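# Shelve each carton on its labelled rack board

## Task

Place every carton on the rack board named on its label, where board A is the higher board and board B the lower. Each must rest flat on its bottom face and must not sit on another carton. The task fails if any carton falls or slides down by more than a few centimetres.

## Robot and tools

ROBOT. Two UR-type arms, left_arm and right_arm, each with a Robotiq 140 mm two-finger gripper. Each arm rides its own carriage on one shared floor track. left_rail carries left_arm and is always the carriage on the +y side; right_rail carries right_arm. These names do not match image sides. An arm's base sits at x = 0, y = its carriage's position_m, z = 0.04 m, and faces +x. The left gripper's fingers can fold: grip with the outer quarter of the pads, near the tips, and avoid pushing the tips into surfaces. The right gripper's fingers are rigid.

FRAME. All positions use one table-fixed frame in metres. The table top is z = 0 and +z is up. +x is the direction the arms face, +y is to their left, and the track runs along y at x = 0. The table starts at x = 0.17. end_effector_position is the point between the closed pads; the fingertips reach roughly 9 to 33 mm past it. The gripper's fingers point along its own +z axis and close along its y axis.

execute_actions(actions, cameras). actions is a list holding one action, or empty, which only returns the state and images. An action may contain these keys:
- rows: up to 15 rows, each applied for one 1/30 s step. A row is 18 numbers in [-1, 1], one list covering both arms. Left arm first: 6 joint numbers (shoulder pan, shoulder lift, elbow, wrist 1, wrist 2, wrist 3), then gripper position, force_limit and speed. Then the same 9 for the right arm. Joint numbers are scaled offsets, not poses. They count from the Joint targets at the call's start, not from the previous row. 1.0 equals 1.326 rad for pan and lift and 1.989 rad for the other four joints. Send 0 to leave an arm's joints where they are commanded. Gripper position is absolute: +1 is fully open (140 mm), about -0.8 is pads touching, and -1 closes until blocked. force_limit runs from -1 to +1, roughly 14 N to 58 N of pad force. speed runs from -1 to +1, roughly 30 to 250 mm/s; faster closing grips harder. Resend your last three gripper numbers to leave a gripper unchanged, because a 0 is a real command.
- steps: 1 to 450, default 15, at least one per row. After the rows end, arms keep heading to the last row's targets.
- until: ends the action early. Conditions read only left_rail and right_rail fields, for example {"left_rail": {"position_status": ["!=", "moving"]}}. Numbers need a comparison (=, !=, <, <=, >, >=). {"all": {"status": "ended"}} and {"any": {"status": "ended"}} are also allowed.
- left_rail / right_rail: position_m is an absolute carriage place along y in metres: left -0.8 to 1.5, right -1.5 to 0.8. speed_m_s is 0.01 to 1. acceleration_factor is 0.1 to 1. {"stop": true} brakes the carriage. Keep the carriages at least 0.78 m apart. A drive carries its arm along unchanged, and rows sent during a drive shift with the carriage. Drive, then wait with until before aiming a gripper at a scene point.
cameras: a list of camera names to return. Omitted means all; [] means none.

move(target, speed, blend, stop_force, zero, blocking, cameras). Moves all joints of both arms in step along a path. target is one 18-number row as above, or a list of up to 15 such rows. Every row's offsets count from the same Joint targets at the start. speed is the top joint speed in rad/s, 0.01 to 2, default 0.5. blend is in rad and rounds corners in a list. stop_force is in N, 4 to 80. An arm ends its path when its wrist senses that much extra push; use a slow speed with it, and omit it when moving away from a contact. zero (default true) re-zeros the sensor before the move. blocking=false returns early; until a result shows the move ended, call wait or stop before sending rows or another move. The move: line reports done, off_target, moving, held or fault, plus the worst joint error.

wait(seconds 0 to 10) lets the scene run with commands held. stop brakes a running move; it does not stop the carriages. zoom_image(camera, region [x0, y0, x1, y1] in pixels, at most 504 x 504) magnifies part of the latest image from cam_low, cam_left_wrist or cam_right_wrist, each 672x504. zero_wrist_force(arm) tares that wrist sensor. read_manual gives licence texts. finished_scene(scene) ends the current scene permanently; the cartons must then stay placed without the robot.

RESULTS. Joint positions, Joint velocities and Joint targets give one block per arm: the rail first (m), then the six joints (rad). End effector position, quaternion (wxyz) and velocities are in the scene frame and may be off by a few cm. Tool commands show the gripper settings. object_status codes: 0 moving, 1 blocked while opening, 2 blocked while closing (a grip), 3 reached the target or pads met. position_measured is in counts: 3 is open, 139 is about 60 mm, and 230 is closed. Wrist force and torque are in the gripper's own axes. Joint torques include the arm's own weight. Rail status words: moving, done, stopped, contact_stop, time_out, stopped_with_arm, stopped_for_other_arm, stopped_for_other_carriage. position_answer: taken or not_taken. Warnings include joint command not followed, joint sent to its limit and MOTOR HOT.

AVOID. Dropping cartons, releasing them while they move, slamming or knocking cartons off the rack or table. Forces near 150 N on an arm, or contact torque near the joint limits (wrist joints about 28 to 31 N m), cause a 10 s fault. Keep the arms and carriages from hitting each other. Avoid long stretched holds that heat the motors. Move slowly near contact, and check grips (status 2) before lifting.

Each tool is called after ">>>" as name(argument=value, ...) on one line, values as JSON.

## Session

>>> execute_actions(actions=[])

Scene clock: 0.00 s.
left_arm: end_effector_position=(+0.3563, +0.7786, +0.5790) position_measured=3 object_status=3 end_effector_quat_wxyz=(+0.000, +0.000, +1.000, +0.000) | right_arm: end_effector_position=(+0.3563, -0.6214, +0.5790) position_measured=3 object_status=3 end_effector_quat_wxyz=(+0.000, +0.000, +1.000, +0.000)
Joint positions: left_arm=[0.7 -0.281 -2.157 1.821 -1.235 -1.571 -0.28] | right_arm=[-0.7 -0.28 -2.157 1.821 -1.235 -1.571 -0.28]
Joint velocities: within noise
Joint torques (N m): no reading
Wrist force (N): no reading
Wrist torque (N m): no reading
Wrist force, peak (N): no reading
Joint targets: left_arm=[0.700 -0.280 -2.157 1.821 -1.235 -1.571 -0.280] | right_arm=[-0.700 -0.281 -2.157 1.821 -1.235 -1.571 -0.280]
Tool commands: left_gripper/position=+1.0 left_gripper/force_limit=+1.0 left_gripper/speed=+1.0 right_gripper/position=+1.0 right_gripper/force_limit=+1.0 right_gripper/speed=+1.0
left_rail: position_m=0.700 position_status=done
right_rail: position_m=-0.700 position_status=done

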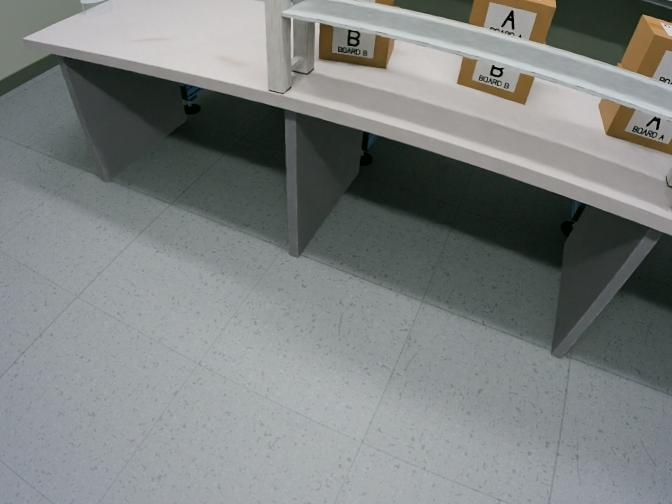

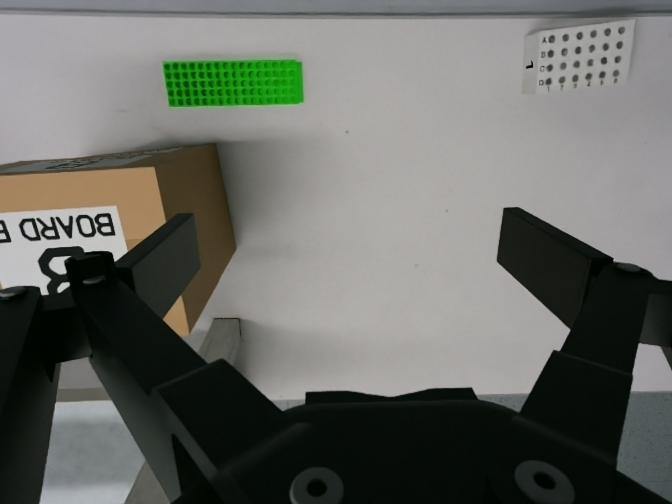

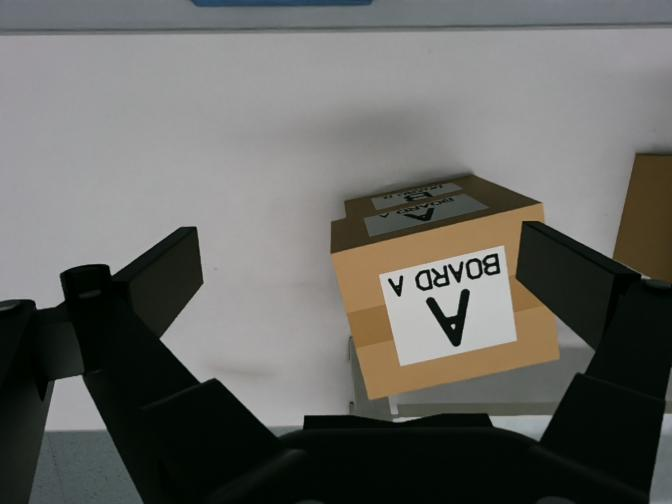

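>>> zoom_image(camera="cam_low", region=[250, 0, 672, 160])

>>> zoom_image(camera="cam_right_wrist", region=[300, 140, 672, 419])

>>> zoom_image(camera="cam_left_wrist", region=[0, 130, 260, 410])

Scaled by 1.194.

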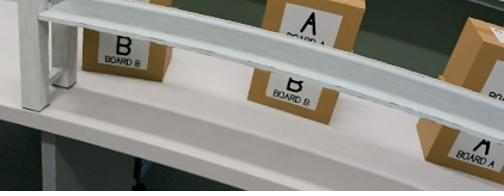

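Scaled by 1.355.

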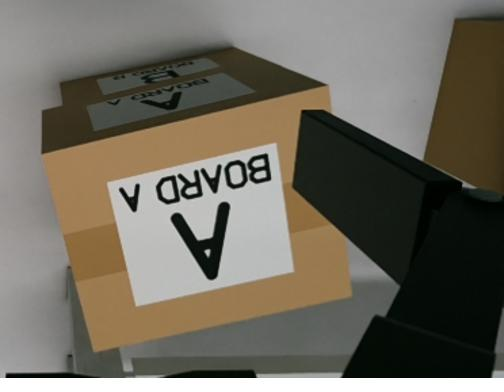

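Scaled by 1.800.

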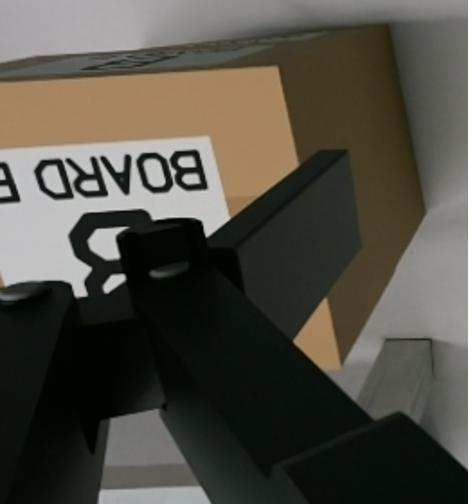

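>>> move(target=[-0.9,0.1098,0.036,0.2857,0.5216,0.4653,-1,0,0,0.5136,0.1098,0.036,0.2857,0.8466,-0.3245,-1,0,0], speed=1.2, cameras=["cam_right_wrist","cam_left_wrist"])

>>> move(target=[-0.7598,0.1098,0.036,0.2857,0.5216,0.4653,-1,0,0,0.5136,0.1098,0.036,0.2857,0.8466,-0.3245,-1,0,0], speed=1.2, cameras=["cam_right_wrist","cam_left_wrist"])

>>> execute_actions(actions=[{"left_rail":{"position_m":0.225,"speed_m_s":0.6,"acceleration_factor":0.6},"right_rail":{"position_m":-1.2,"speed_m_s":0.6,"acceleration_factor":0.6},"steps":200,"until":{"all":{"status":"ended"}}}], cameras=["cam_right_wrist","cam_left_wrist"])

Scene clock: 106.13 s.
left_arm: end_effector_position=(+0.4912, +0.4780, +0.6354) position_measured=233 object_status=3 end_effector_quat_wxyz=(-0.120, +0.793, +0.228, +0.553) | right_arm: end_effector_position=(+0.1853, -0.0650, +0.7850) position_measured=233 object_status=3 end_effector_quat_wxyz=(-0.067, -0.154, +0.661, +0.732)
Joint positions: left_arm=[0.7 -1.474 -2.011 1.893 -0.667 -0.534 0.645] | right_arm=[-0.7 0.4 -2.011 1.893 -0.667 0.113 -0.926]
Joint velocities: within noise
Joint torques (N m): left_arm=[-18.47 11.38 -40.8 0.88 5.35 2.74] | right_arm=[12.06 3.47 -36.71 0.27 5.81 -2.3]
Wrist force (N): left_arm=[-0.7 0.1 0.3] | right_arm=[0.4 1.2 0.9]
Wrist torque (N m): left_arm=[-0.18 -0.02 0.24] | right_arm=[0.42 -0.28 -0.02]
Wrist force, peak (N): left_arm=[-1.8 1.4 -2.1] | right_arm=[0.6 -4.5 -0.9]
Joint targets: left_arm=[0.700 -1.474 -2.011 1.893 -0.667 -0.534 0.645] | right_arm=[-0.700 0.400 -2.011 1.893 -0.667 0.113 -0.926]
left_rail: position_m=0.700 position_status=done
right_rail: position_m=-0.700 position_status=done
move: done
camera_calibration:
cam_left_wrist: T_world_to_cam=[[0.477545, -0.87609, 0.066459, 0.150994], [-0.550012, -0.357075, -0.754973, 0.916752], [0.685156, 0.32398, -0.652379, 0.105828], [0, 0, 0, 1]] pos_world=[0.359609, 0.425347, 0.751128]
cam_right_wrist: T_world_to_cam=[[-0.0800355, -0.123245, 0.989144, -0.76264], [0.99677, -0.00325284, 0.0802472, -0.246145], [-0.00667257, 0.992371, 0.123107, 0.145192], [0, 0, 0, 1]] pos_world=[0.18528, -0.238876, 0.756239]
Images, in order (width x height): cam_left_wrist 672x504, cam_right_wrist 672x504.

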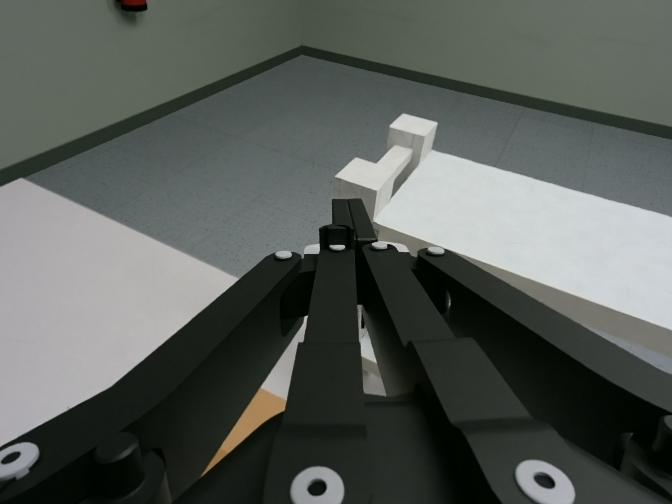

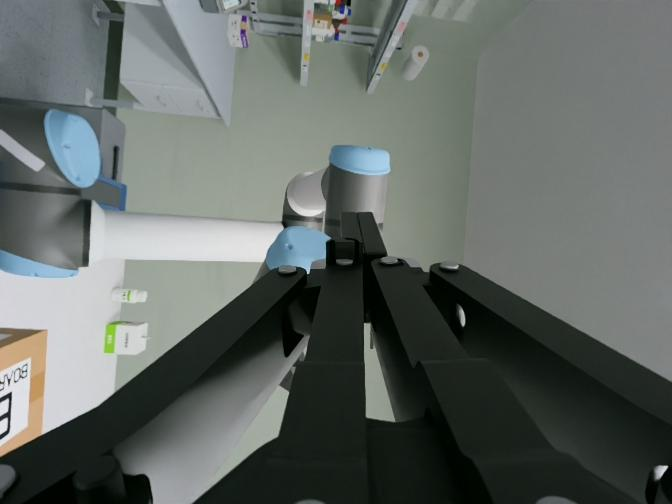

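Scene clock: 108.33 s.
left_arm: end_effector_position=(-0.1484, -0.0137, +0.6310) position_measured=233 object_status=3 end_effector_quat_wxyz=(+0.055, -0.056, +0.705, -0.705) | right_arm: end_effector_position=(+0.2533, -0.0161, +0.6311) position_measured=233 object_status=3 end_effector_quat_wxyz=(+0.248, +0.247, +0.662, +0.662)
Joint positions: left_arm=[0.7 -2.481 -1.866 1.964 -0.099 0.504 1.57] | right_arm=[-0.7 1.081 -1.866 1.964 -0.099 1.796 -1.571]
Joint velocities: within noise
Joint torques (N m): left_arm=[-15.56 -2.17 -39.55 1.37 2.43 2.26] | right_arm=[10.98 -11.79 -36.13 0.17 3.99 -1.94]
Wrist force (N): left_arm=[-1.0 1.3 0.1] | right_arm=[0.0 1.3 -0.1]
Wrist torque (N m): left_arm=[-0.06 0.26 0.36] | right_arm=[0.46 -0.18 0.01]
Wrist force, peak (N): left_arm=[2.3 2.5 -0.9] | right_arm=[0.1 1.6 1.4]
Joint targets: left_arm=[0.700 -2.481 -1.866 1.964 -0.099 0.504 1.570] | right_arm=[-0.700 1.081 -1.866 1.964 -0.099 1.796 -1.571]
left_rail: position_m=0.700 position_status=done
right_rail: position_m=-0.700 position_status=done
move: done
camera_calibration:
cam_left_wrist: T_world_to_cam=[[-0.00179614, 0.0179249, -0.999838, 0.639882], [0.876606, 0.481157, 0.00705134, 0.128371], [0.481205, -0.876451, -0.0165773, 0.252648], [0, 0, 0, 1]] pos_world=[-0.232957, 0.148197, 0.643061]
cam_right_wrist: T_world_to_cam=[[0.00811006, -0.0245018, 0.999667, -0.626305], [0.514642, -0.857035, -0.0251811, -0.126485], [0.857367, 0.514675, 0.00565906, -0.0364166], [0, 0, 0, 1]] pos_world=[0.101396, -0.105005, 0.623117]
Images, in order (width x height): cam_left_wrist 672x504, cam_right_wrist 672x504.

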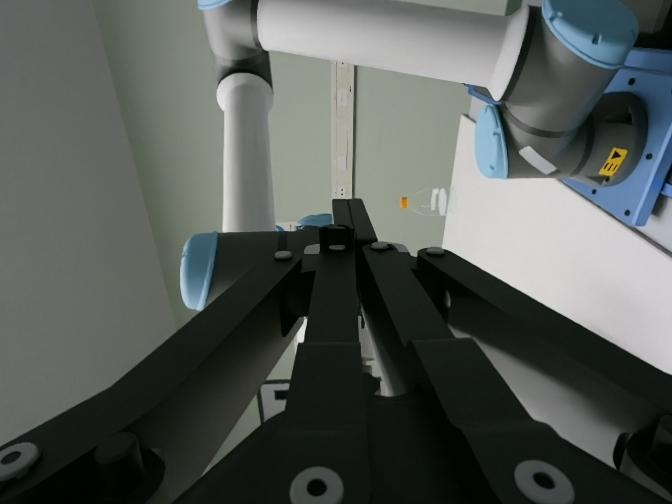

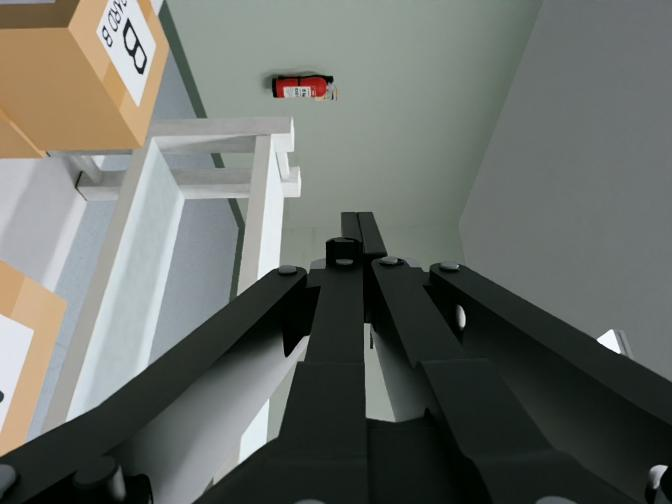

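Scene clock: 110.83 s.
left_arm: end_effector_position=(-0.1485, -0.4886, +0.6310) position_measured=233 object_status=3 end_effector_quat_wxyz=(+0.055, -0.056, +0.705, -0.705) | right_arm: end_effector_position=(+0.2533, -0.5160, +0.6310) position_measured=233 object_status=3 end_effector_quat_wxyz=(+0.248, +0.247, +0.662, +0.662) end_effector_velocity=(+0.000, +0.000, -0.002) end_effector_angular_velocity=(-0.003, +0.000, +0.000)
Joint positions: left_arm=[0.225 -2.481 -1.866 1.964 -0.099 0.504 1.57] | right_arm=[-1.2 1.081 -1.866 1.964 -0.099 1.796 -1.571]
Joint velocities: left_arm=[within noise] | right_arm=[-0.001 0.001 0.002 0 0.001 0.001 -0.001]
Joint torques (N m): left_arm=[-11.29 -22.04 -46.35 0.69 1.73 2.51] | right_arm=[3.7 -32.32 -38.12 -0.4 2.77 -2.26]
Wrist force (N): left_arm=[-0.6 1.2 0.2] | right_arm=[0.1 1.0 0.1]
Wrist torque (N m): left_arm=[-0.08 0.18 0.36] | right_arm=[0.38 -0.20 0.01]
Wrist force, peak (N): left_arm=[-0.8 1.9 1.0] | right_arm=[1.3 1.5 1.0]
Joint targets: left_arm=[0.225 -2.481 -1.866 1.964 -0.099 0.504 1.570] | right_arm=[-1.200 1.081 -1.866 1.964 -0.099 1.796 -1.571]
Tool commands: left_gripper/position=-1.0 left_gripper/force_limit=+0.0 left_gripper/speed=+0.0 right_gripper/position=-1.0 right_gripper/force_limit=+0.0 right_gripper/speed=+0.0
left_rail: position_m=0.225 speed_m_s=0.60 position_status=done
right_rail: position_m=-1.200 speed_m_s=0.60 position_status=done
camera_calibration:
cam_left_wrist: T_world_to_cam=[[-0.00157762, 0.0180275, -0.999836, 0.648422], [0.876728, 0.480931, 0.00728803, 0.356792], [0.480984, -0.876573, -0.0165639, -0.163662], [0, 0, 0, 1]] pos_world=[-0.233067, -0.326744, 0.643004]
cam_right_wrist: T_world_to_cam=[[0.00809927, -0.0243718, 0.99967, -0.638441], [0.514556, -0.85709, -0.0250646, -0.555034], [0.857419, 0.514589, 0.00559885, 0.220893], [0, 0, 0, 1]] pos_world=[0.101369, -0.604943, 0.623082]
Images, in order (width x height): cam_left_wrist 672x504, cam_right_wrist 672x504.

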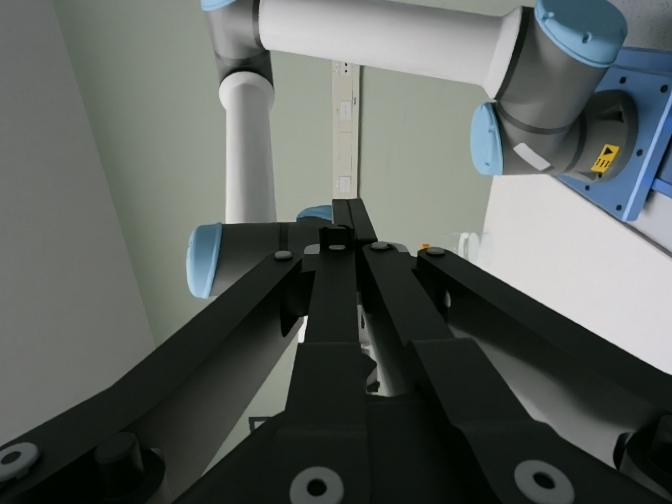

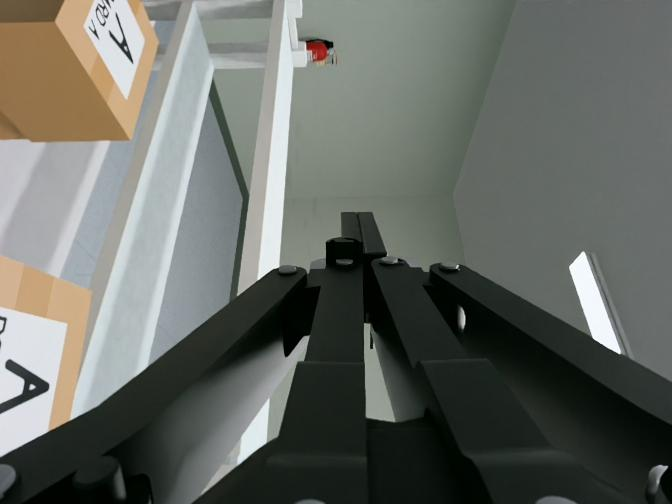

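>>> move(target=[[0.7391,0,0,0,0,0,-1,0,0,-0.316,0,0,0,0,0,-1,0,0],[0.7391,0.2647,0.2254,-0.4014,0,0,-1,0,0,-0.316,0.2647,0.2254,-0.4014,0,0,-1,0,0]], speed=[0.9,0.6])

>>> execute_actions(actions=[{"left_rail":{"position_m":0.176,"speed_m_s":0.15},"right_rail":{"position_m":-1.164,"speed_m_s":0.15},"steps":60,"until":{"all":{"status":"ended"}}}])

Scene clock: 127.50 s.
left_arm: end_effector_position=(+0.5099, -0.2958, +0.2657) position_measured=233 object_status=3 end_effector_quat_wxyz=(+0.381, -0.381, +0.596, -0.596) | right_arm: end_effector_position=(+0.5095, -0.6784, +0.2656) position_measured=233 object_status=3 end_effector_quat_wxyz=(+0.380, +0.380, +0.597, +0.596)
Joint positions: left_arm=[0.225 -1.501 -1.515 2.412 -0.897 0.504 1.57] | right_arm=[-1.2 0.662 -1.515 2.412 -0.897 1.796 -1.571]
Joint velocities: within noise
Joint torques (N m): left_arm=[11.67 -17.87 -22.03 -4.21 -1.48 2.22] | right_arm=[-13.77 -23.34 -20.91 -7.46 -1.37 -1.98]
Wrist force (N): left_arm=[-0.9 1.2 0.1] | right_arm=[0.4 1.0 0.9]
Wrist torque (N m): left_arm=[-0.07 0.23 0.36] | right_arm=[0.32 -0.25 0.04]
Wrist force, peak (N): left_arm=[-6.5 -0.6 1.1] | right_arm=[-0.4 4.3 -0.4]
Joint targets: left_arm=[0.225 -1.501 -1.515 2.412 -0.897 0.504 1.570] | right_arm=[-1.200 0.662 -1.515 2.412 -0.897 1.796 -1.571]
left_rail: position_m=0.225 speed_m_s=0.60 position_status=done
right_rail: position_m=-1.200 speed_m_s=0.60 position_status=done
move: done
camera_calibration:
cam_left_wrist: T_world_to_cam=[[-0.0159085, 0.00957653, -0.999828, 0.285614], [0.0890587, 0.995993, 0.00812277, 0.24325], [0.995899, -0.0889141, -0.0166976, -0.346904], [0, 0, 0, 1]] pos_world=[0.328362, -0.275856, 0.277797]
cam_right_wrist: T_world_to_cam=[[-0.00182081, -0.0250169, 0.999685, -0.274574], [0.121368, -0.992302, -0.0246111, -0.726672], [0.992606, 0.121285, 0.00484303, -0.2487], [0, 0, 0, 1]] pos_world=[0.334556, -0.697784, 0.257808]

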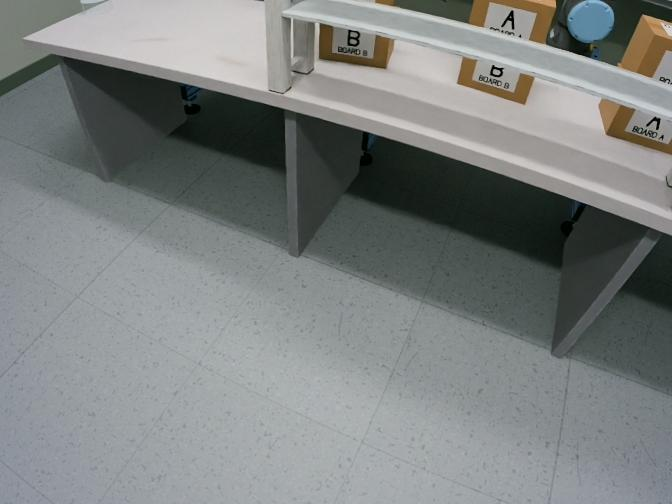

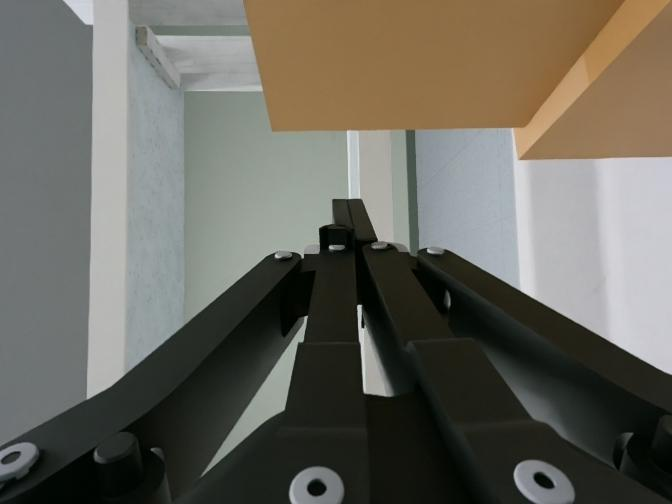

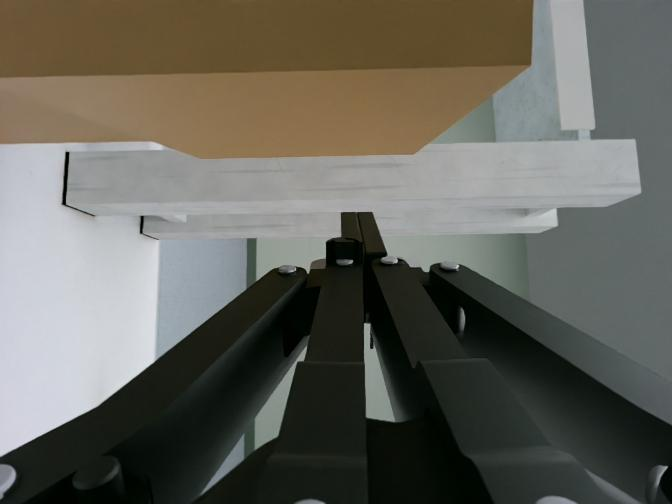

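Scene clock: 128.47 s.
left_arm: end_effector_position=(+0.5099, -0.3447, +0.2656) position_measured=233 object_status=3 end_effector_quat_wxyz=(+0.381, -0.381, +0.596, -0.596) | right_arm: end_effector_position=(+0.5095, -0.6424, +0.2655) position_measured=233 object_status=3 end_effector_quat_wxyz=(+0.380, +0.380, +0.597, +0.596)
Joint positions: left_arm=[0.176 -1.501 -1.515 2.412 -0.897 0.504 1.57] | right_arm=[-1.164 0.662 -1.515 2.412 -0.897 1.796 -1.571]
Joint velocities: within noise
Joint torques (N m): left_arm=[6.82 -24.89 -27.11 -2.9 -1.7 2.38] | right_arm=[-12.76 -27.73 -26.67 -6.26 -2.04 -1.96]
Wrist force (N): left_arm=[-0.8 1.5 -0.3] | right_arm=[0.2 0.4 1.0]
Wrist torque (N m): left_arm=[-0.04 0.22 0.37] | right_arm=[0.21 -0.21 0.05]
Wrist force, peak (N): left_arm=[-1.8 1.7 -0.5] | right_arm=[1.2 0.6 1.2]
Joint targets: left_arm=[0.176 -1.501 -1.515 2.412 -0.897 0.504 1.570] | right_arm=[-1.164 0.662 -1.515 2.412 -0.897 1.796 -1.571]
Tool commands: left_gripper/position=-1.0 left_gripper/force_limit=+0.0 left_gripper/speed=+0.0 right_gripper/position=-1.0 right_gripper/force_limit=+0.0 right_gripper/speed=+0.0
left_rail: position_m=0.176 speed_m_s=0.15 position_status=done
right_rail: position_m=-1.164 speed_m_s=0.15 position_status=done
camera_calibration:
cam_left_wrist: T_world_to_cam=[[-0.0159127, 0.00963751, -0.999827, 0.285982], [0.0890481, 0.995994, 0.00818331, 0.29188], [0.9959, -0.0889025, -0.0167072, -0.351244], [0, 0, 0, 1]] pos_world=[0.328364, -0.324693, 0.277676]
cam_right_wrist: T_world_to_cam=[[-0.00177638, -0.0249821, 0.999686, -0.273551], [0.121365, -0.992303, -0.0245819, -0.691013], [0.992606, 0.121284, 0.00479467, -0.253005], [0, 0, 0, 1]] pos_world=[0.334513, -0.661843, 0.257692]

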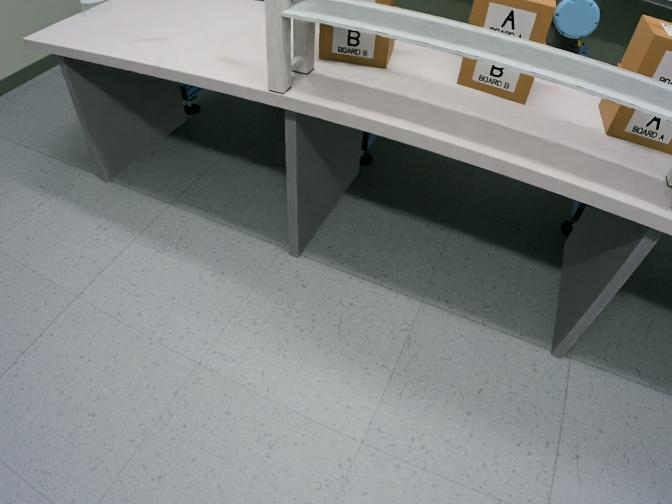

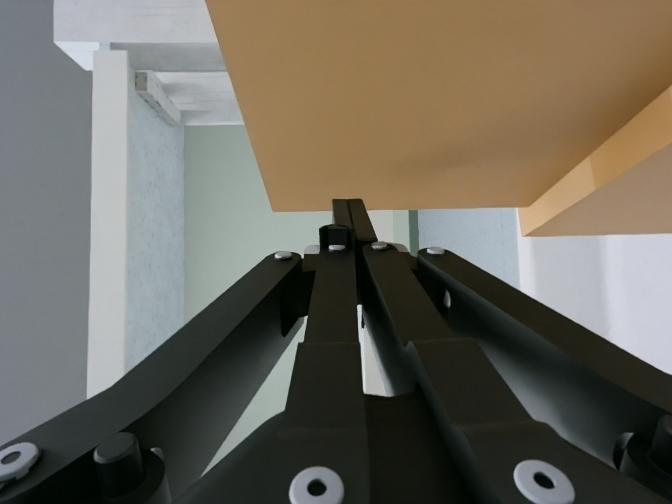

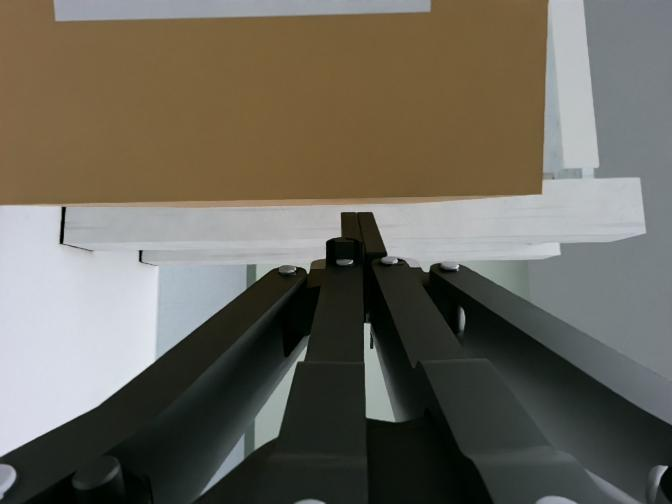

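>>> execute_actions(actions=[{"left_rail":{"position_m":0.163,"speed_m_s":0.03},"right_rail":{"position_m":-1.151,"speed_m_s":0.03},"steps":60,"until":{"all":{"status":"ended"}}}], cameras=["cam_left_wrist","cam_right_wrist"])

Scene clock: 134.83 s.
left_arm: end_effector_position=(+0.5100, -0.3576, +0.2656) position_measured=233 object_status=3 end_effector_quat_wxyz=(+0.381, -0.381, +0.596, -0.596) | right_arm: end_effector_position=(+0.5096, -0.6295, +0.2655) position_measured=233 object_status=3 end_effector_quat_wxyz=(+0.380, +0.380, +0.597, +0.596)
Joint positions: left_arm=[0.163 -1.501 -1.515 2.412 -0.897 0.503 1.57] | right_arm=[-1.151 0.662 -1.515 2.412 -0.897 1.797 -1.571]
Joint velocities: within noise
Joint torques (N m): left_arm=[-15.09 -45.07 -44.46 -2.72 18.68 2.26] | right_arm=[11.48 -35.65 -34.93 -0.37 -7.88 -1.78]
Wrist force (N): left_arm=[-40.8 -8.9 -23.6] | right_arm=[-37.8 11.9 -26.2]
Wrist torque (N m): left_arm=[0.23 -1.08 0.22] | right_arm=[-0.09 -0.90 0.19]
Wrist force, peak (N): left_arm=[-40.8 -8.9 -23.6] | right_arm=[-37.8 11.9 -26.2]
Joint targets: left_arm=[0.163 -1.501 -1.515 2.412 -0.897 0.504 1.570] | right_arm=[-1.151 0.662 -1.515 2.412 -0.897 1.796 -1.571]
Tool commands: left_gripper/position=-1.0 left_gripper/force_limit=+0.0 left_gripper/speed=+0.0 right_gripper/position=-1.0 right_gripper/force_limit=+0.0 right_gripper/speed=+0.0
left_rail: position_m=0.163 speed_m_s=0.03 position_status=done
right_rail: position_m=-1.151 speed_m_s=0.03 position_status=done
camera_calibration:
cam_left_wrist: T_world_to_cam=[[-0.015918, 0.0096607, -0.999827, 0.286135], [0.0886858, 0.996026, 0.00821202, 0.304928], [0.995932, -0.0885397, -0.0167116, -0.352327], [0, 0, 0, 1]] pos_world=[0.328406, -0.337676, 0.277693]
cam_right_wrist: T_world_to_cam=[[-0.00183522, -0.025024, 0.999685, -0.273276], [0.121172, -0.992326, -0.0246173, -0.678116], [0.99263, 0.121089, 0.00485335, -0.25479], [0, 0, 0, 1]] pos_world=[0.334579, -0.648898, 0.257733]
Images, in order (width x height): cam_left_wrist 672x504, cam_right_wrist 672x504.

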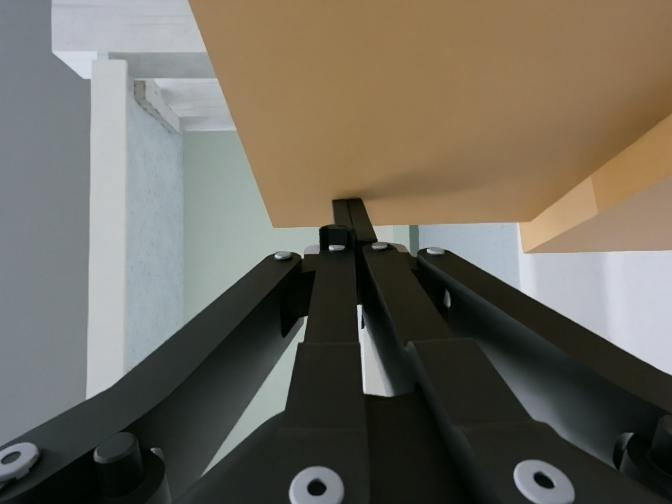

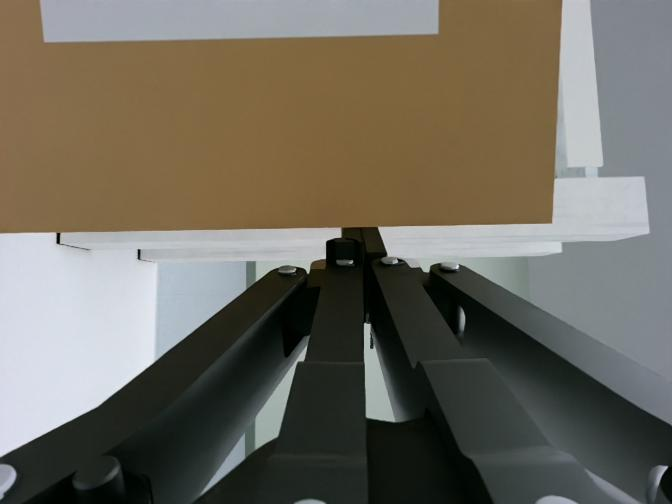

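>>> move(target=[[0,-0.0731,-0.0222,0.0709,0,0,-1,0,0,0,-0.0731,-0.0222,0.0709,0,0,-1,0,0],[0,-0.1379,-0.0522,0.1441,0,0,-1,0,0,0,-0.1379,-0.0522,0.1441,0,0,-1,0,0],[0,-0.1879,-0.0872,0.2124,0,0,-1,0,0,0,-0.1879,-0.0872,0.2124,0,0,-1,0,0],[0,-0.2244,-0.1266,0.2762,0,0,-1,0,0,0,-0.2244,-0.1266,0.2762,0,0,-1,0,0],[0,-0.2520,-0.1776,0.3456,0,0,-1,0,0,0,-0.2520,-0.1776,0.3456,0,0,-1,0,0],[0,-0.2645,-0.2252,0.4015,0,0,-1,0,0,0,-0.2645,-0.2252,0.4015,0,0,-1,0,0]], speed=0.18, blend=0.03, cameras=["cam_left_wrist","cam_right_wrist"])

>>> execute_actions(actions=[{"left_rail":{"position_m":0.312,"speed_m_s":0.1,"acceleration_factor":0.15},"right_rail":{"position_m":-1.002,"speed_m_s":0.1,"acceleration_factor":0.15},"steps":200,"until":{"all":{"status":"ended"}}}], cameras=["cam_left_wrist","cam_right_wrist"])

Scene clock: 158.50 s.
left_arm: end_effector_position=(+0.5099, -0.3580, +0.6304) position_measured=233 object_status=3 end_effector_quat_wxyz=(+0.381, -0.381, +0.596, -0.596) | right_arm: end_effector_position=(+0.5096, -0.6293, +0.6303) position_measured=233 object_status=3 end_effector_quat_wxyz=(+0.380, +0.380, +0.597, +0.596)
Joint positions: left_arm=[0.163 -1.501 -1.865 1.965 -0.099 0.504 1.57] | right_arm=[-1.151 0.662 -1.865 1.965 -0.099 1.796 -1.571]
Joint velocities: within noise
Joint torques (N m): left_arm=[-35.64 -28.26 -74.16 -2.4 19.58 2.27] | right_arm=[30.21 -34.17 -64.48 -4.46 -19.88 -1.04]
Wrist force (N): left_arm=[-38.0 6.4 -16.0] | right_arm=[-36.8 -9.3 -15.7]
Wrist torque (N m): left_arm=[-0.13 -1.02 0.37] | right_arm=[0.68 -1.11 -0.29]
Wrist force, peak (N): left_arm=[-51.1 6.5 -22.1] | right_arm=[-51.4 -10.2 -21.4]
Joint targets: left_arm=[0.163 -1.501 -1.865 1.964 -0.099 0.504 1.570] | right_arm=[-1.151 0.662 -1.865 1.964 -0.099 1.796 -1.571]
left_rail: position_m=0.163 speed_m_s=0.03 position_status=done
right_rail: position_m=-1.151 speed_m_s=0.03 position_status=done
move: done
camera_calibration:
cam_left_wrist: T_world_to_cam=[[-0.0159087, 0.00957645, -0.999828, 0.650811], [0.0890372, 0.995995, 0.00812303, 0.302196], [0.995901, -0.0888926, -0.0166976, -0.346341], [0, 0, 0, 1]] pos_world=[0.328369, -0.338005, 0.642461]
cam_right_wrist: T_world_to_cam=[[-0.00182606, -0.0250192, 0.999685, -0.637903], [0.121375, -0.992302, -0.0246127, -0.668994], [0.992605, 0.121292, 0.00484871, -0.256523], [0, 0, 0, 1]] pos_world=[0.33466, -0.648689, 0.62248]
Images, in order (width x height): cam_left_wrist 672x504, cam_right_wrist 672x504.

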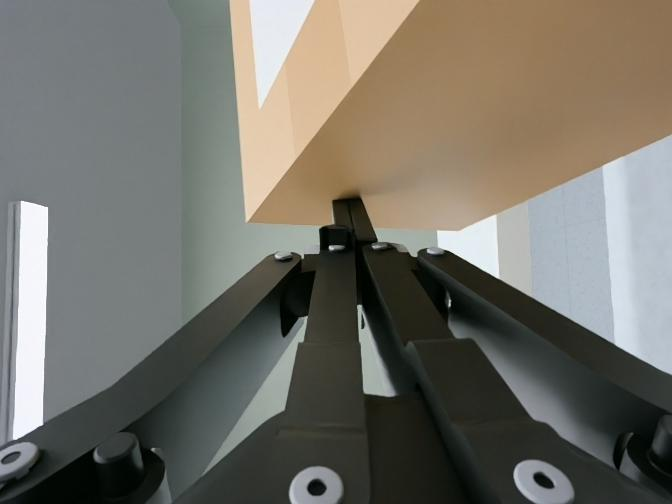

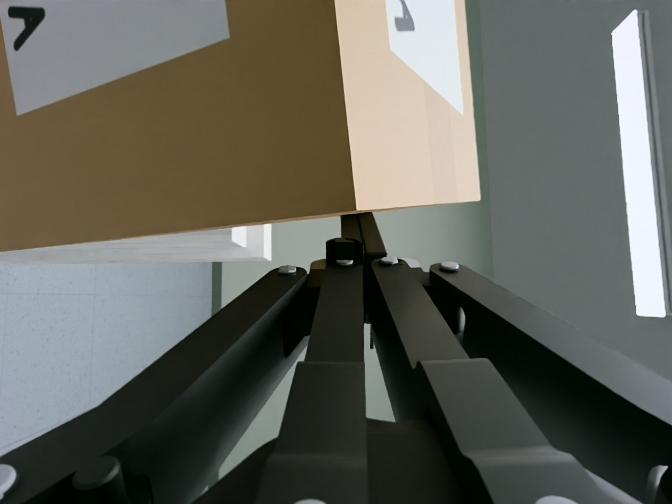

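Scene clock: 161.20 s.
left_arm: end_effector_position=(+0.5099, -0.2090, +0.6305) position_measured=233 object_status=3 end_effector_quat_wxyz=(+0.380, -0.381, +0.596, -0.596) | right_arm: end_effector_position=(+0.5096, -0.4803, +0.6304) position_measured=233 object_status=3 end_effector_quat_wxyz=(+0.380, +0.380, +0.597, +0.596)
Joint positions: left_arm=[0.312 -1.501 -1.865 1.964 -0.099 0.504 1.57] | right_arm=[-1.002 0.662 -1.865 1.964 -0.099 1.796 -1.571]
Joint velocities: within noise
Joint torques (N m): left_arm=[-23.31 -25.09 -68.83 -2.9 20.13 2.16] | right_arm=[29.46 -32.86 -59.62 -4.72 -19.7 -0.61]
Wrist force (N): left_arm=[-37.5 6.9 -15.8] | right_arm=[-36.7 -9.3 -16.0]
Wrist torque (N m): left_arm=[-0.04 -1.08 0.37] | right_arm=[0.70 -1.12 -0.29]
Wrist force, peak (N): left_arm=[-38.1 6.7 -16.1] | right_arm=[-38.6 -10.2 -16.9]
Joint targets: left_arm=[0.312 -1.501 -1.865 1.964 -0.099 0.504 1.570] | right_arm=[-1.002 0.662 -1.865 1.964 -0.099 1.796 -1.571]
Tool commands: left_gripper/position=-1.0 left_gripper/force_limit=+0.0 left_gripper/speed=+0.0 right_gripper/position=-1.0 right_gripper/force_limit=+0.0 right_gripper/speed=+0.0
left_rail: position_m=0.312 speed_m_s=0.10 position_status=done
right_rail: position_m=-1.002 speed_m_s=0.10 position_status=done
camera_calibration:
cam_left_wrist: T_world_to_cam=[[-0.0159058, 0.00953988, -0.999828, 0.649506], [0.0890743, 0.995992, 0.00808624, 0.153797], [0.995898, -0.0889304, -0.0166918, -0.333098], [0, 0, 0, 1]] pos_world=[0.328363, -0.188999, 0.642591]
cam_right_wrist: T_world_to_cam=[[-0.00184841, -0.0250367, 0.999685, -0.634301], [0.121376, -0.992301, -0.0246273, -0.521166], [0.992605, 0.121292, 0.00487303, -0.2746], [0, 0, 0, 1]] pos_world=[0.334654, -0.499728, 0.622604]
Images, in order (width x height): cam_left_wrist 672x504, cam_right_wrist 672x504.

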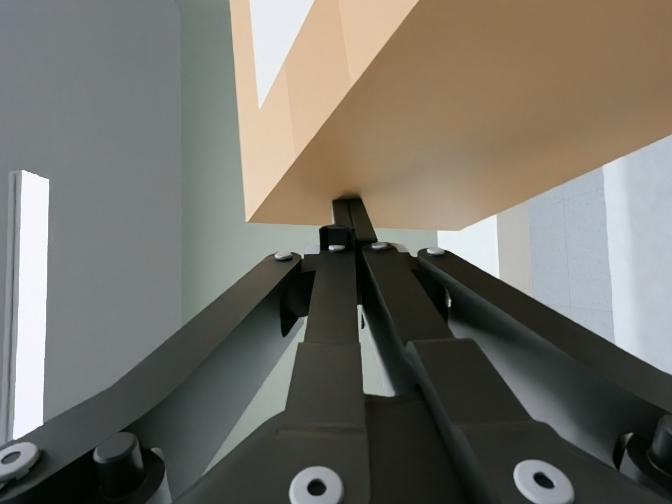

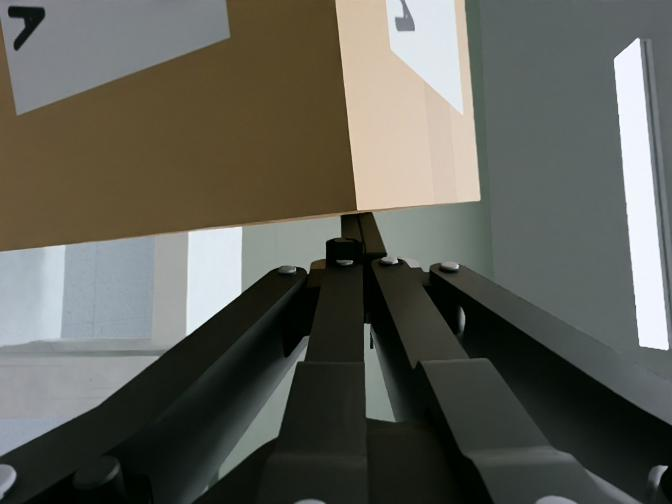

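>>> move(target=[[0.0747,0.0290,-0.0137,-0.0057,0.0498,0,-1,0,0,-0.0443,0.0290,-0.0137,-0.0057,-0.0296,0,-1,0,0],[0.1438,0.0610,-0.0297,-0.0110,0.0959,0,-1,0,0,-0.0830,0.0610,-0.0297,-0.0110,-0.0554,0,-1,0,0],[0.2080,0.0954,-0.0479,-0.0157,0.1387,0,-1,0,0,-0.1170,0.0954,-0.0479,-0.0157,-0.0780,0,-1,0,0],[0.2664,0.1316,-0.0682,-0.0196,0.1776,0,-1,0,0,-0.1465,0.1316,-0.0682,-0.0196,-0.0977,0,-1,0,0],[0.3445,0.1885,-0.1028,-0.0229,0.2297,0,-1,0,0,-0.1842,0.1885,-0.1028,-0.0229,-0.1228,0,-1,0,0],[0.4124,0.2478,-0.1420,-0.0232,0.2749,0,-1,0,0,-0.2154,0.2478,-0.1420,-0.0232,-0.1436,0,-1,0,0]], speed=0.18, blend=0.02, cameras=["cam_left_wrist","cam_right_wrist"])

>>> move(target=[0.0303,0.0371,0.0022,-0.0270,0.0202,0,-1,0,0,-0.0134,0.0371,0.0022,-0.0270,-0.0089,0,-1,0,0], speed=0.05, stop_force=35, cameras=["cam_left_wrist","cam_right_wrist"])

Scene clock: 193.83 s.
left_arm: end_effector_position=(+0.7899, -0.2089, +0.6303) position_measured=233 object_status=3 end_effector_quat_wxyz=(+0.380, -0.381, +0.596, -0.596) | right_arm: end_effector_position=(+0.7895, -0.4802, +0.6303) position_measured=233 object_status=3 end_effector_quat_wxyz=(+0.380, +0.380, +0.597, +0.596)
Joint positions: left_arm=[0.312 -0.955 -1.537 1.682 -0.145 1.05 1.57] | right_arm=[-1.002 0.377 -1.537 1.682 -0.145 1.511 -1.571]
Joint velocities: within noise
Joint torques (N m): left_arm=[-17.62 -24.47 -72.64 -12.02 19.86 2.14] | right_arm=[17.08 -45.5 -63.71 -14.39 -20.14 0.75]
Wrist force (N): left_arm=[-35.8 6.2 -16.6] | right_arm=[-35.9 -9.3 -15.0]
Wrist torque (N m): left_arm=[-0.17 -0.92 0.30] | right_arm=[0.75 -1.12 -0.19]
Wrist force, peak (N): left_arm=[-47.0 6.3 -20.4] | right_arm=[-46.4 -10.0 -19.9]
Joint targets: left_arm=[0.312 -0.954 -1.537 1.682 -0.145 1.050 1.570] | right_arm=[-1.002 0.377 -1.537 1.682 -0.145 1.511 -1.571]
left_rail: position_m=0.312 speed_m_s=0.10 position_status=done
right_rail: position_m=-1.002 speed_m_s=0.10 position_status=done
move: done
camera_calibration:
cam_left_wrist: T_world_to_cam=[[-0.0161995, 0.00942354, -0.999824, 0.653961], [0.0890552, 0.995995, 0.00794454, 0.128918], [0.995895, -0.0889109, -0.0169739, -0.611716], [0, 0, 0, 1]] pos_world=[0.608318, -0.188952, 0.642439]
cam_right_wrist: T_world_to_cam=[[-0.00177977, -0.0251906, 0.999681, -0.633788], [0.121435, -0.99229, -0.0247882, -0.555008], [0.992598, 0.121352, 0.00482507, -0.552321], [0, 0, 0, 1]] pos_world=[0.614502, -0.499669, 0.622493]
Images, in order (width x height): cam_left_wrist 672x504, cam_right_wrist 672x504.

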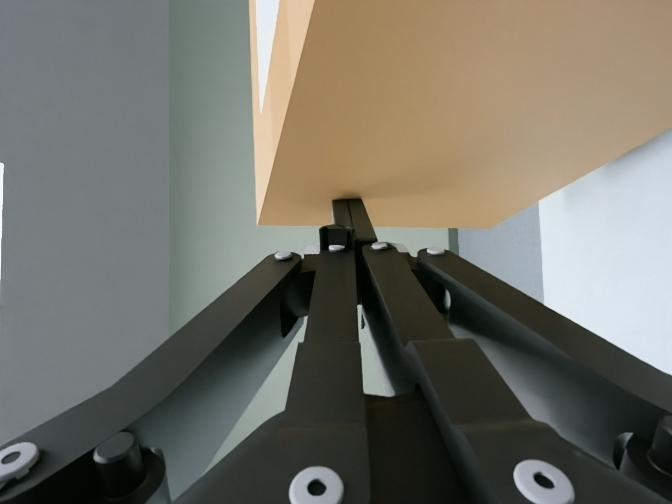

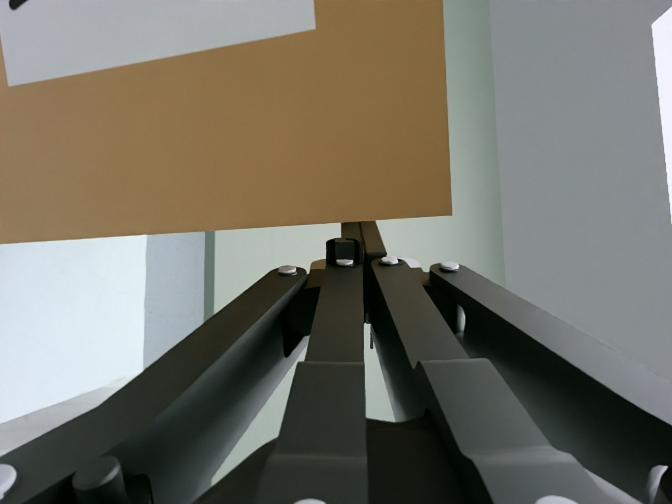

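Scene clock: 195.90 s.
left_arm: end_effector_position=(+0.8200, -0.2090, +0.5984) position_measured=233 object_status=3 end_effector_quat_wxyz=(+0.380, -0.381, +0.596, -0.596) | right_arm: end_effector_position=(+0.8195, -0.4802, +0.5984) position_measured=233 object_status=3 end_effector_quat_wxyz=(+0.380, +0.380, +0.597, +0.596)
Joint positions: left_arm=[0.312 -0.914 -1.488 1.686 -0.198 1.091 1.57] | right_arm=[-1.002 0.359 -1.488 1.686 -0.198 1.493 -1.571]
Joint velocities: within noise
Joint torques (N m): left_arm=[-18.58 -29.27 -53.66 -11.32 18.5 2.31] | right_arm=[16.2 -47.64 -46.67 -13.78 -19.08 0.99]
Wrist force (N): left_arm=[-33.8 6.2 -15.4] | right_arm=[-33.8 -8.7 -13.8]
Wrist torque (N m): left_arm=[-0.18 -0.89 0.36] | right_arm=[0.62 -1.12 -0.06]
Wrist force, peak (N): left_arm=[-38.9 3.3 -15.8] | right_arm=[-38.6 -8.0 -15.7]
Joint targets: left_arm=[0.312 -0.914 -1.488 1.686 -0.198 1.091 1.570] | right_arm=[-1.002 0.359 -1.488 1.686 -0.198 1.493 -1.571]
left_rail: position_m=0.312 speed_m_s=0.10 position_status=done
right_rail: position_m=-1.002 speed_m_s=0.10 position_status=done
move: done
camera_calibration:
cam_left_wrist: T_world_to_cam=[[-0.0161518, 0.00932172, -0.999826, 0.622497], [0.088998, 0.996001, 0.00784832, 0.126623], [0.995901, -0.0888558, -0.0169169, -0.642267], [0, 0, 0, 1]] pos_world=[0.638419, -0.188988, 0.610529]
cam_right_wrist: T_world_to_cam=[[-0.00187967, -0.0252378, 0.99968, -0.601785], [0.121312, -0.992304, -0.0248235, -0.559262], [0.992613, 0.121226, 0.00492685, -0.582154], [0, 0, 0, 1]] pos_world=[0.644568, -0.499574, 0.590578]
Images, in order (width x height): cam_left_wrist 672x504, cam_right_wrist 672x504.

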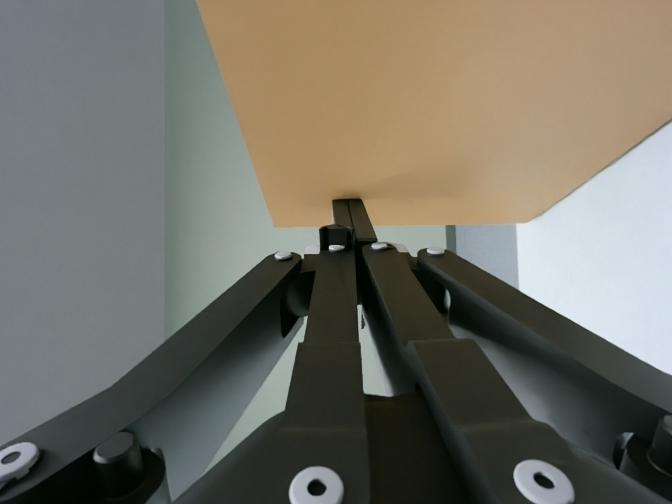

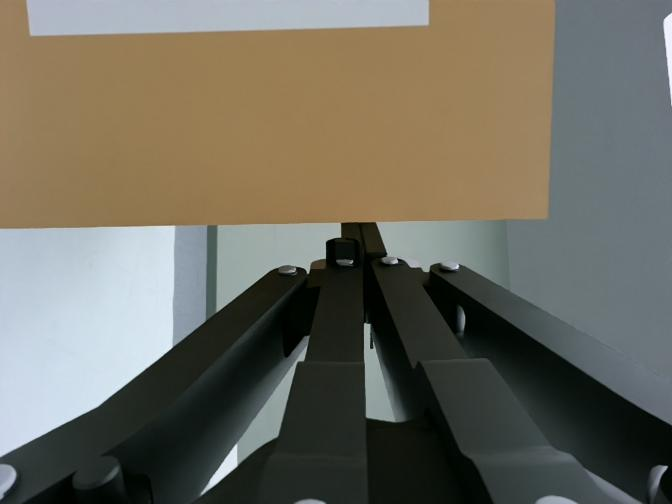

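>>> move(target=[0,0.0015,0.0049,-0.0059,0,0,-1,0,0,0,0.0015,0.0049,-0.0059,0,0,-1,0,0], speed=0.04, stop_force=25, cameras=["cam_left_wrist","cam_right_wrist"])

Scene clock: 202.43 s.
left_arm: end_effector_position=(+0.8199, -0.2089, +0.5942) position_measured=233 object_status=3 end_effector_quat_wxyz=(+0.380, -0.381, +0.596, -0.596) | right_arm: end_effector_position=(+0.8195, -0.4802, +0.5939) position_measured=233 object_status=3 end_effector_quat_wxyz=(+0.380, +0.380, +0.596, +0.596)
Joint positions: left_arm=[0.312 -0.914 -1.486 1.693 -0.207 1.091 1.57] | right_arm=[-1.002 0.359 -1.486 1.694 -0.208 1.493 -1.571]
Joint velocities: within noise
Joint torques (N m): left_arm=[-22.68 -47.06 -53.49 0.68 18.43 1.93] | right_arm=[17.12 -50.57 -43.13 2.09 -17.69 1.15]
Wrist force (N): left_arm=[-38.1 -16.3 -22.3] | right_arm=[-32.5 12.9 -15.9]
Wrist torque (N m): left_arm=[0.44 -1.06 0.10] | right_arm=[0.01 -0.98 0.20]
Wrist force, peak (N): left_arm=[-39.8 -23.7 -21.9] | right_arm=[-32.0 17.2 -18.2]
Joint targets: left_arm=[0.312 -0.914 -1.486 1.693 -0.207 1.091 1.570] | right_arm=[-1.002 0.359 -1.486 1.694 -0.208 1.493 -1.571]
left_rail: position_m=0.312 speed_m_s=0.10 position_status=done
right_rail: position_m=-1.002 speed_m_s=0.10 position_status=done
move: contact (left_arm, right_arm)
camera_calibration:
cam_left_wrist: T_world_to_cam=[[-0.0156997, 0.00873477, -0.999839, 0.617757], [0.0889722, 0.996007, 0.00730424, 0.126942], [0.99591, -0.0888432, -0.0164142, -0.642615], [0, 0, 0, 1]] pos_world=[0.638391, -0.188923, 0.606183]
cam_right_wrist: T_world_to_cam=[[-0.00266647, -0.0255351, 0.99967, -0.596748], [0.12134, -0.992295, -0.025023, -0.559286], [0.992607, 0.121234, 0.00574436, -0.582558], [0, 0, 0, 1]] pos_world=[0.644524, -0.499589, 0.585903]
Images, in order (width x height): cam_left_wrist 672x504, cam_right_wrist 672x504.

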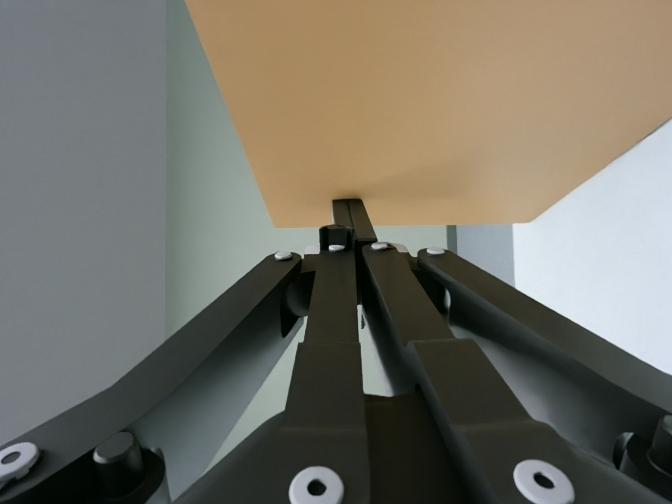

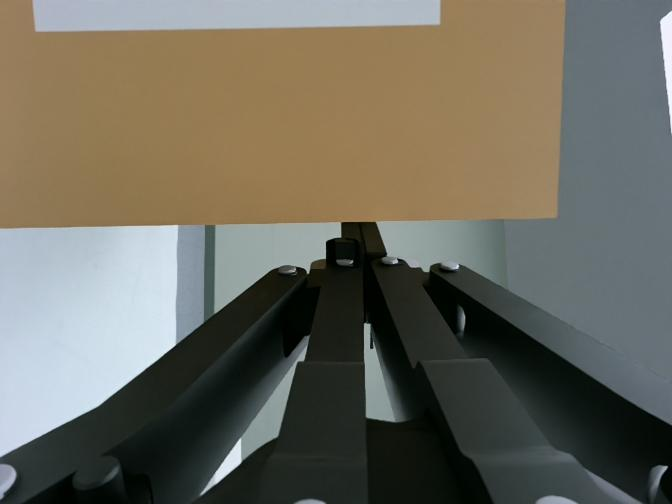

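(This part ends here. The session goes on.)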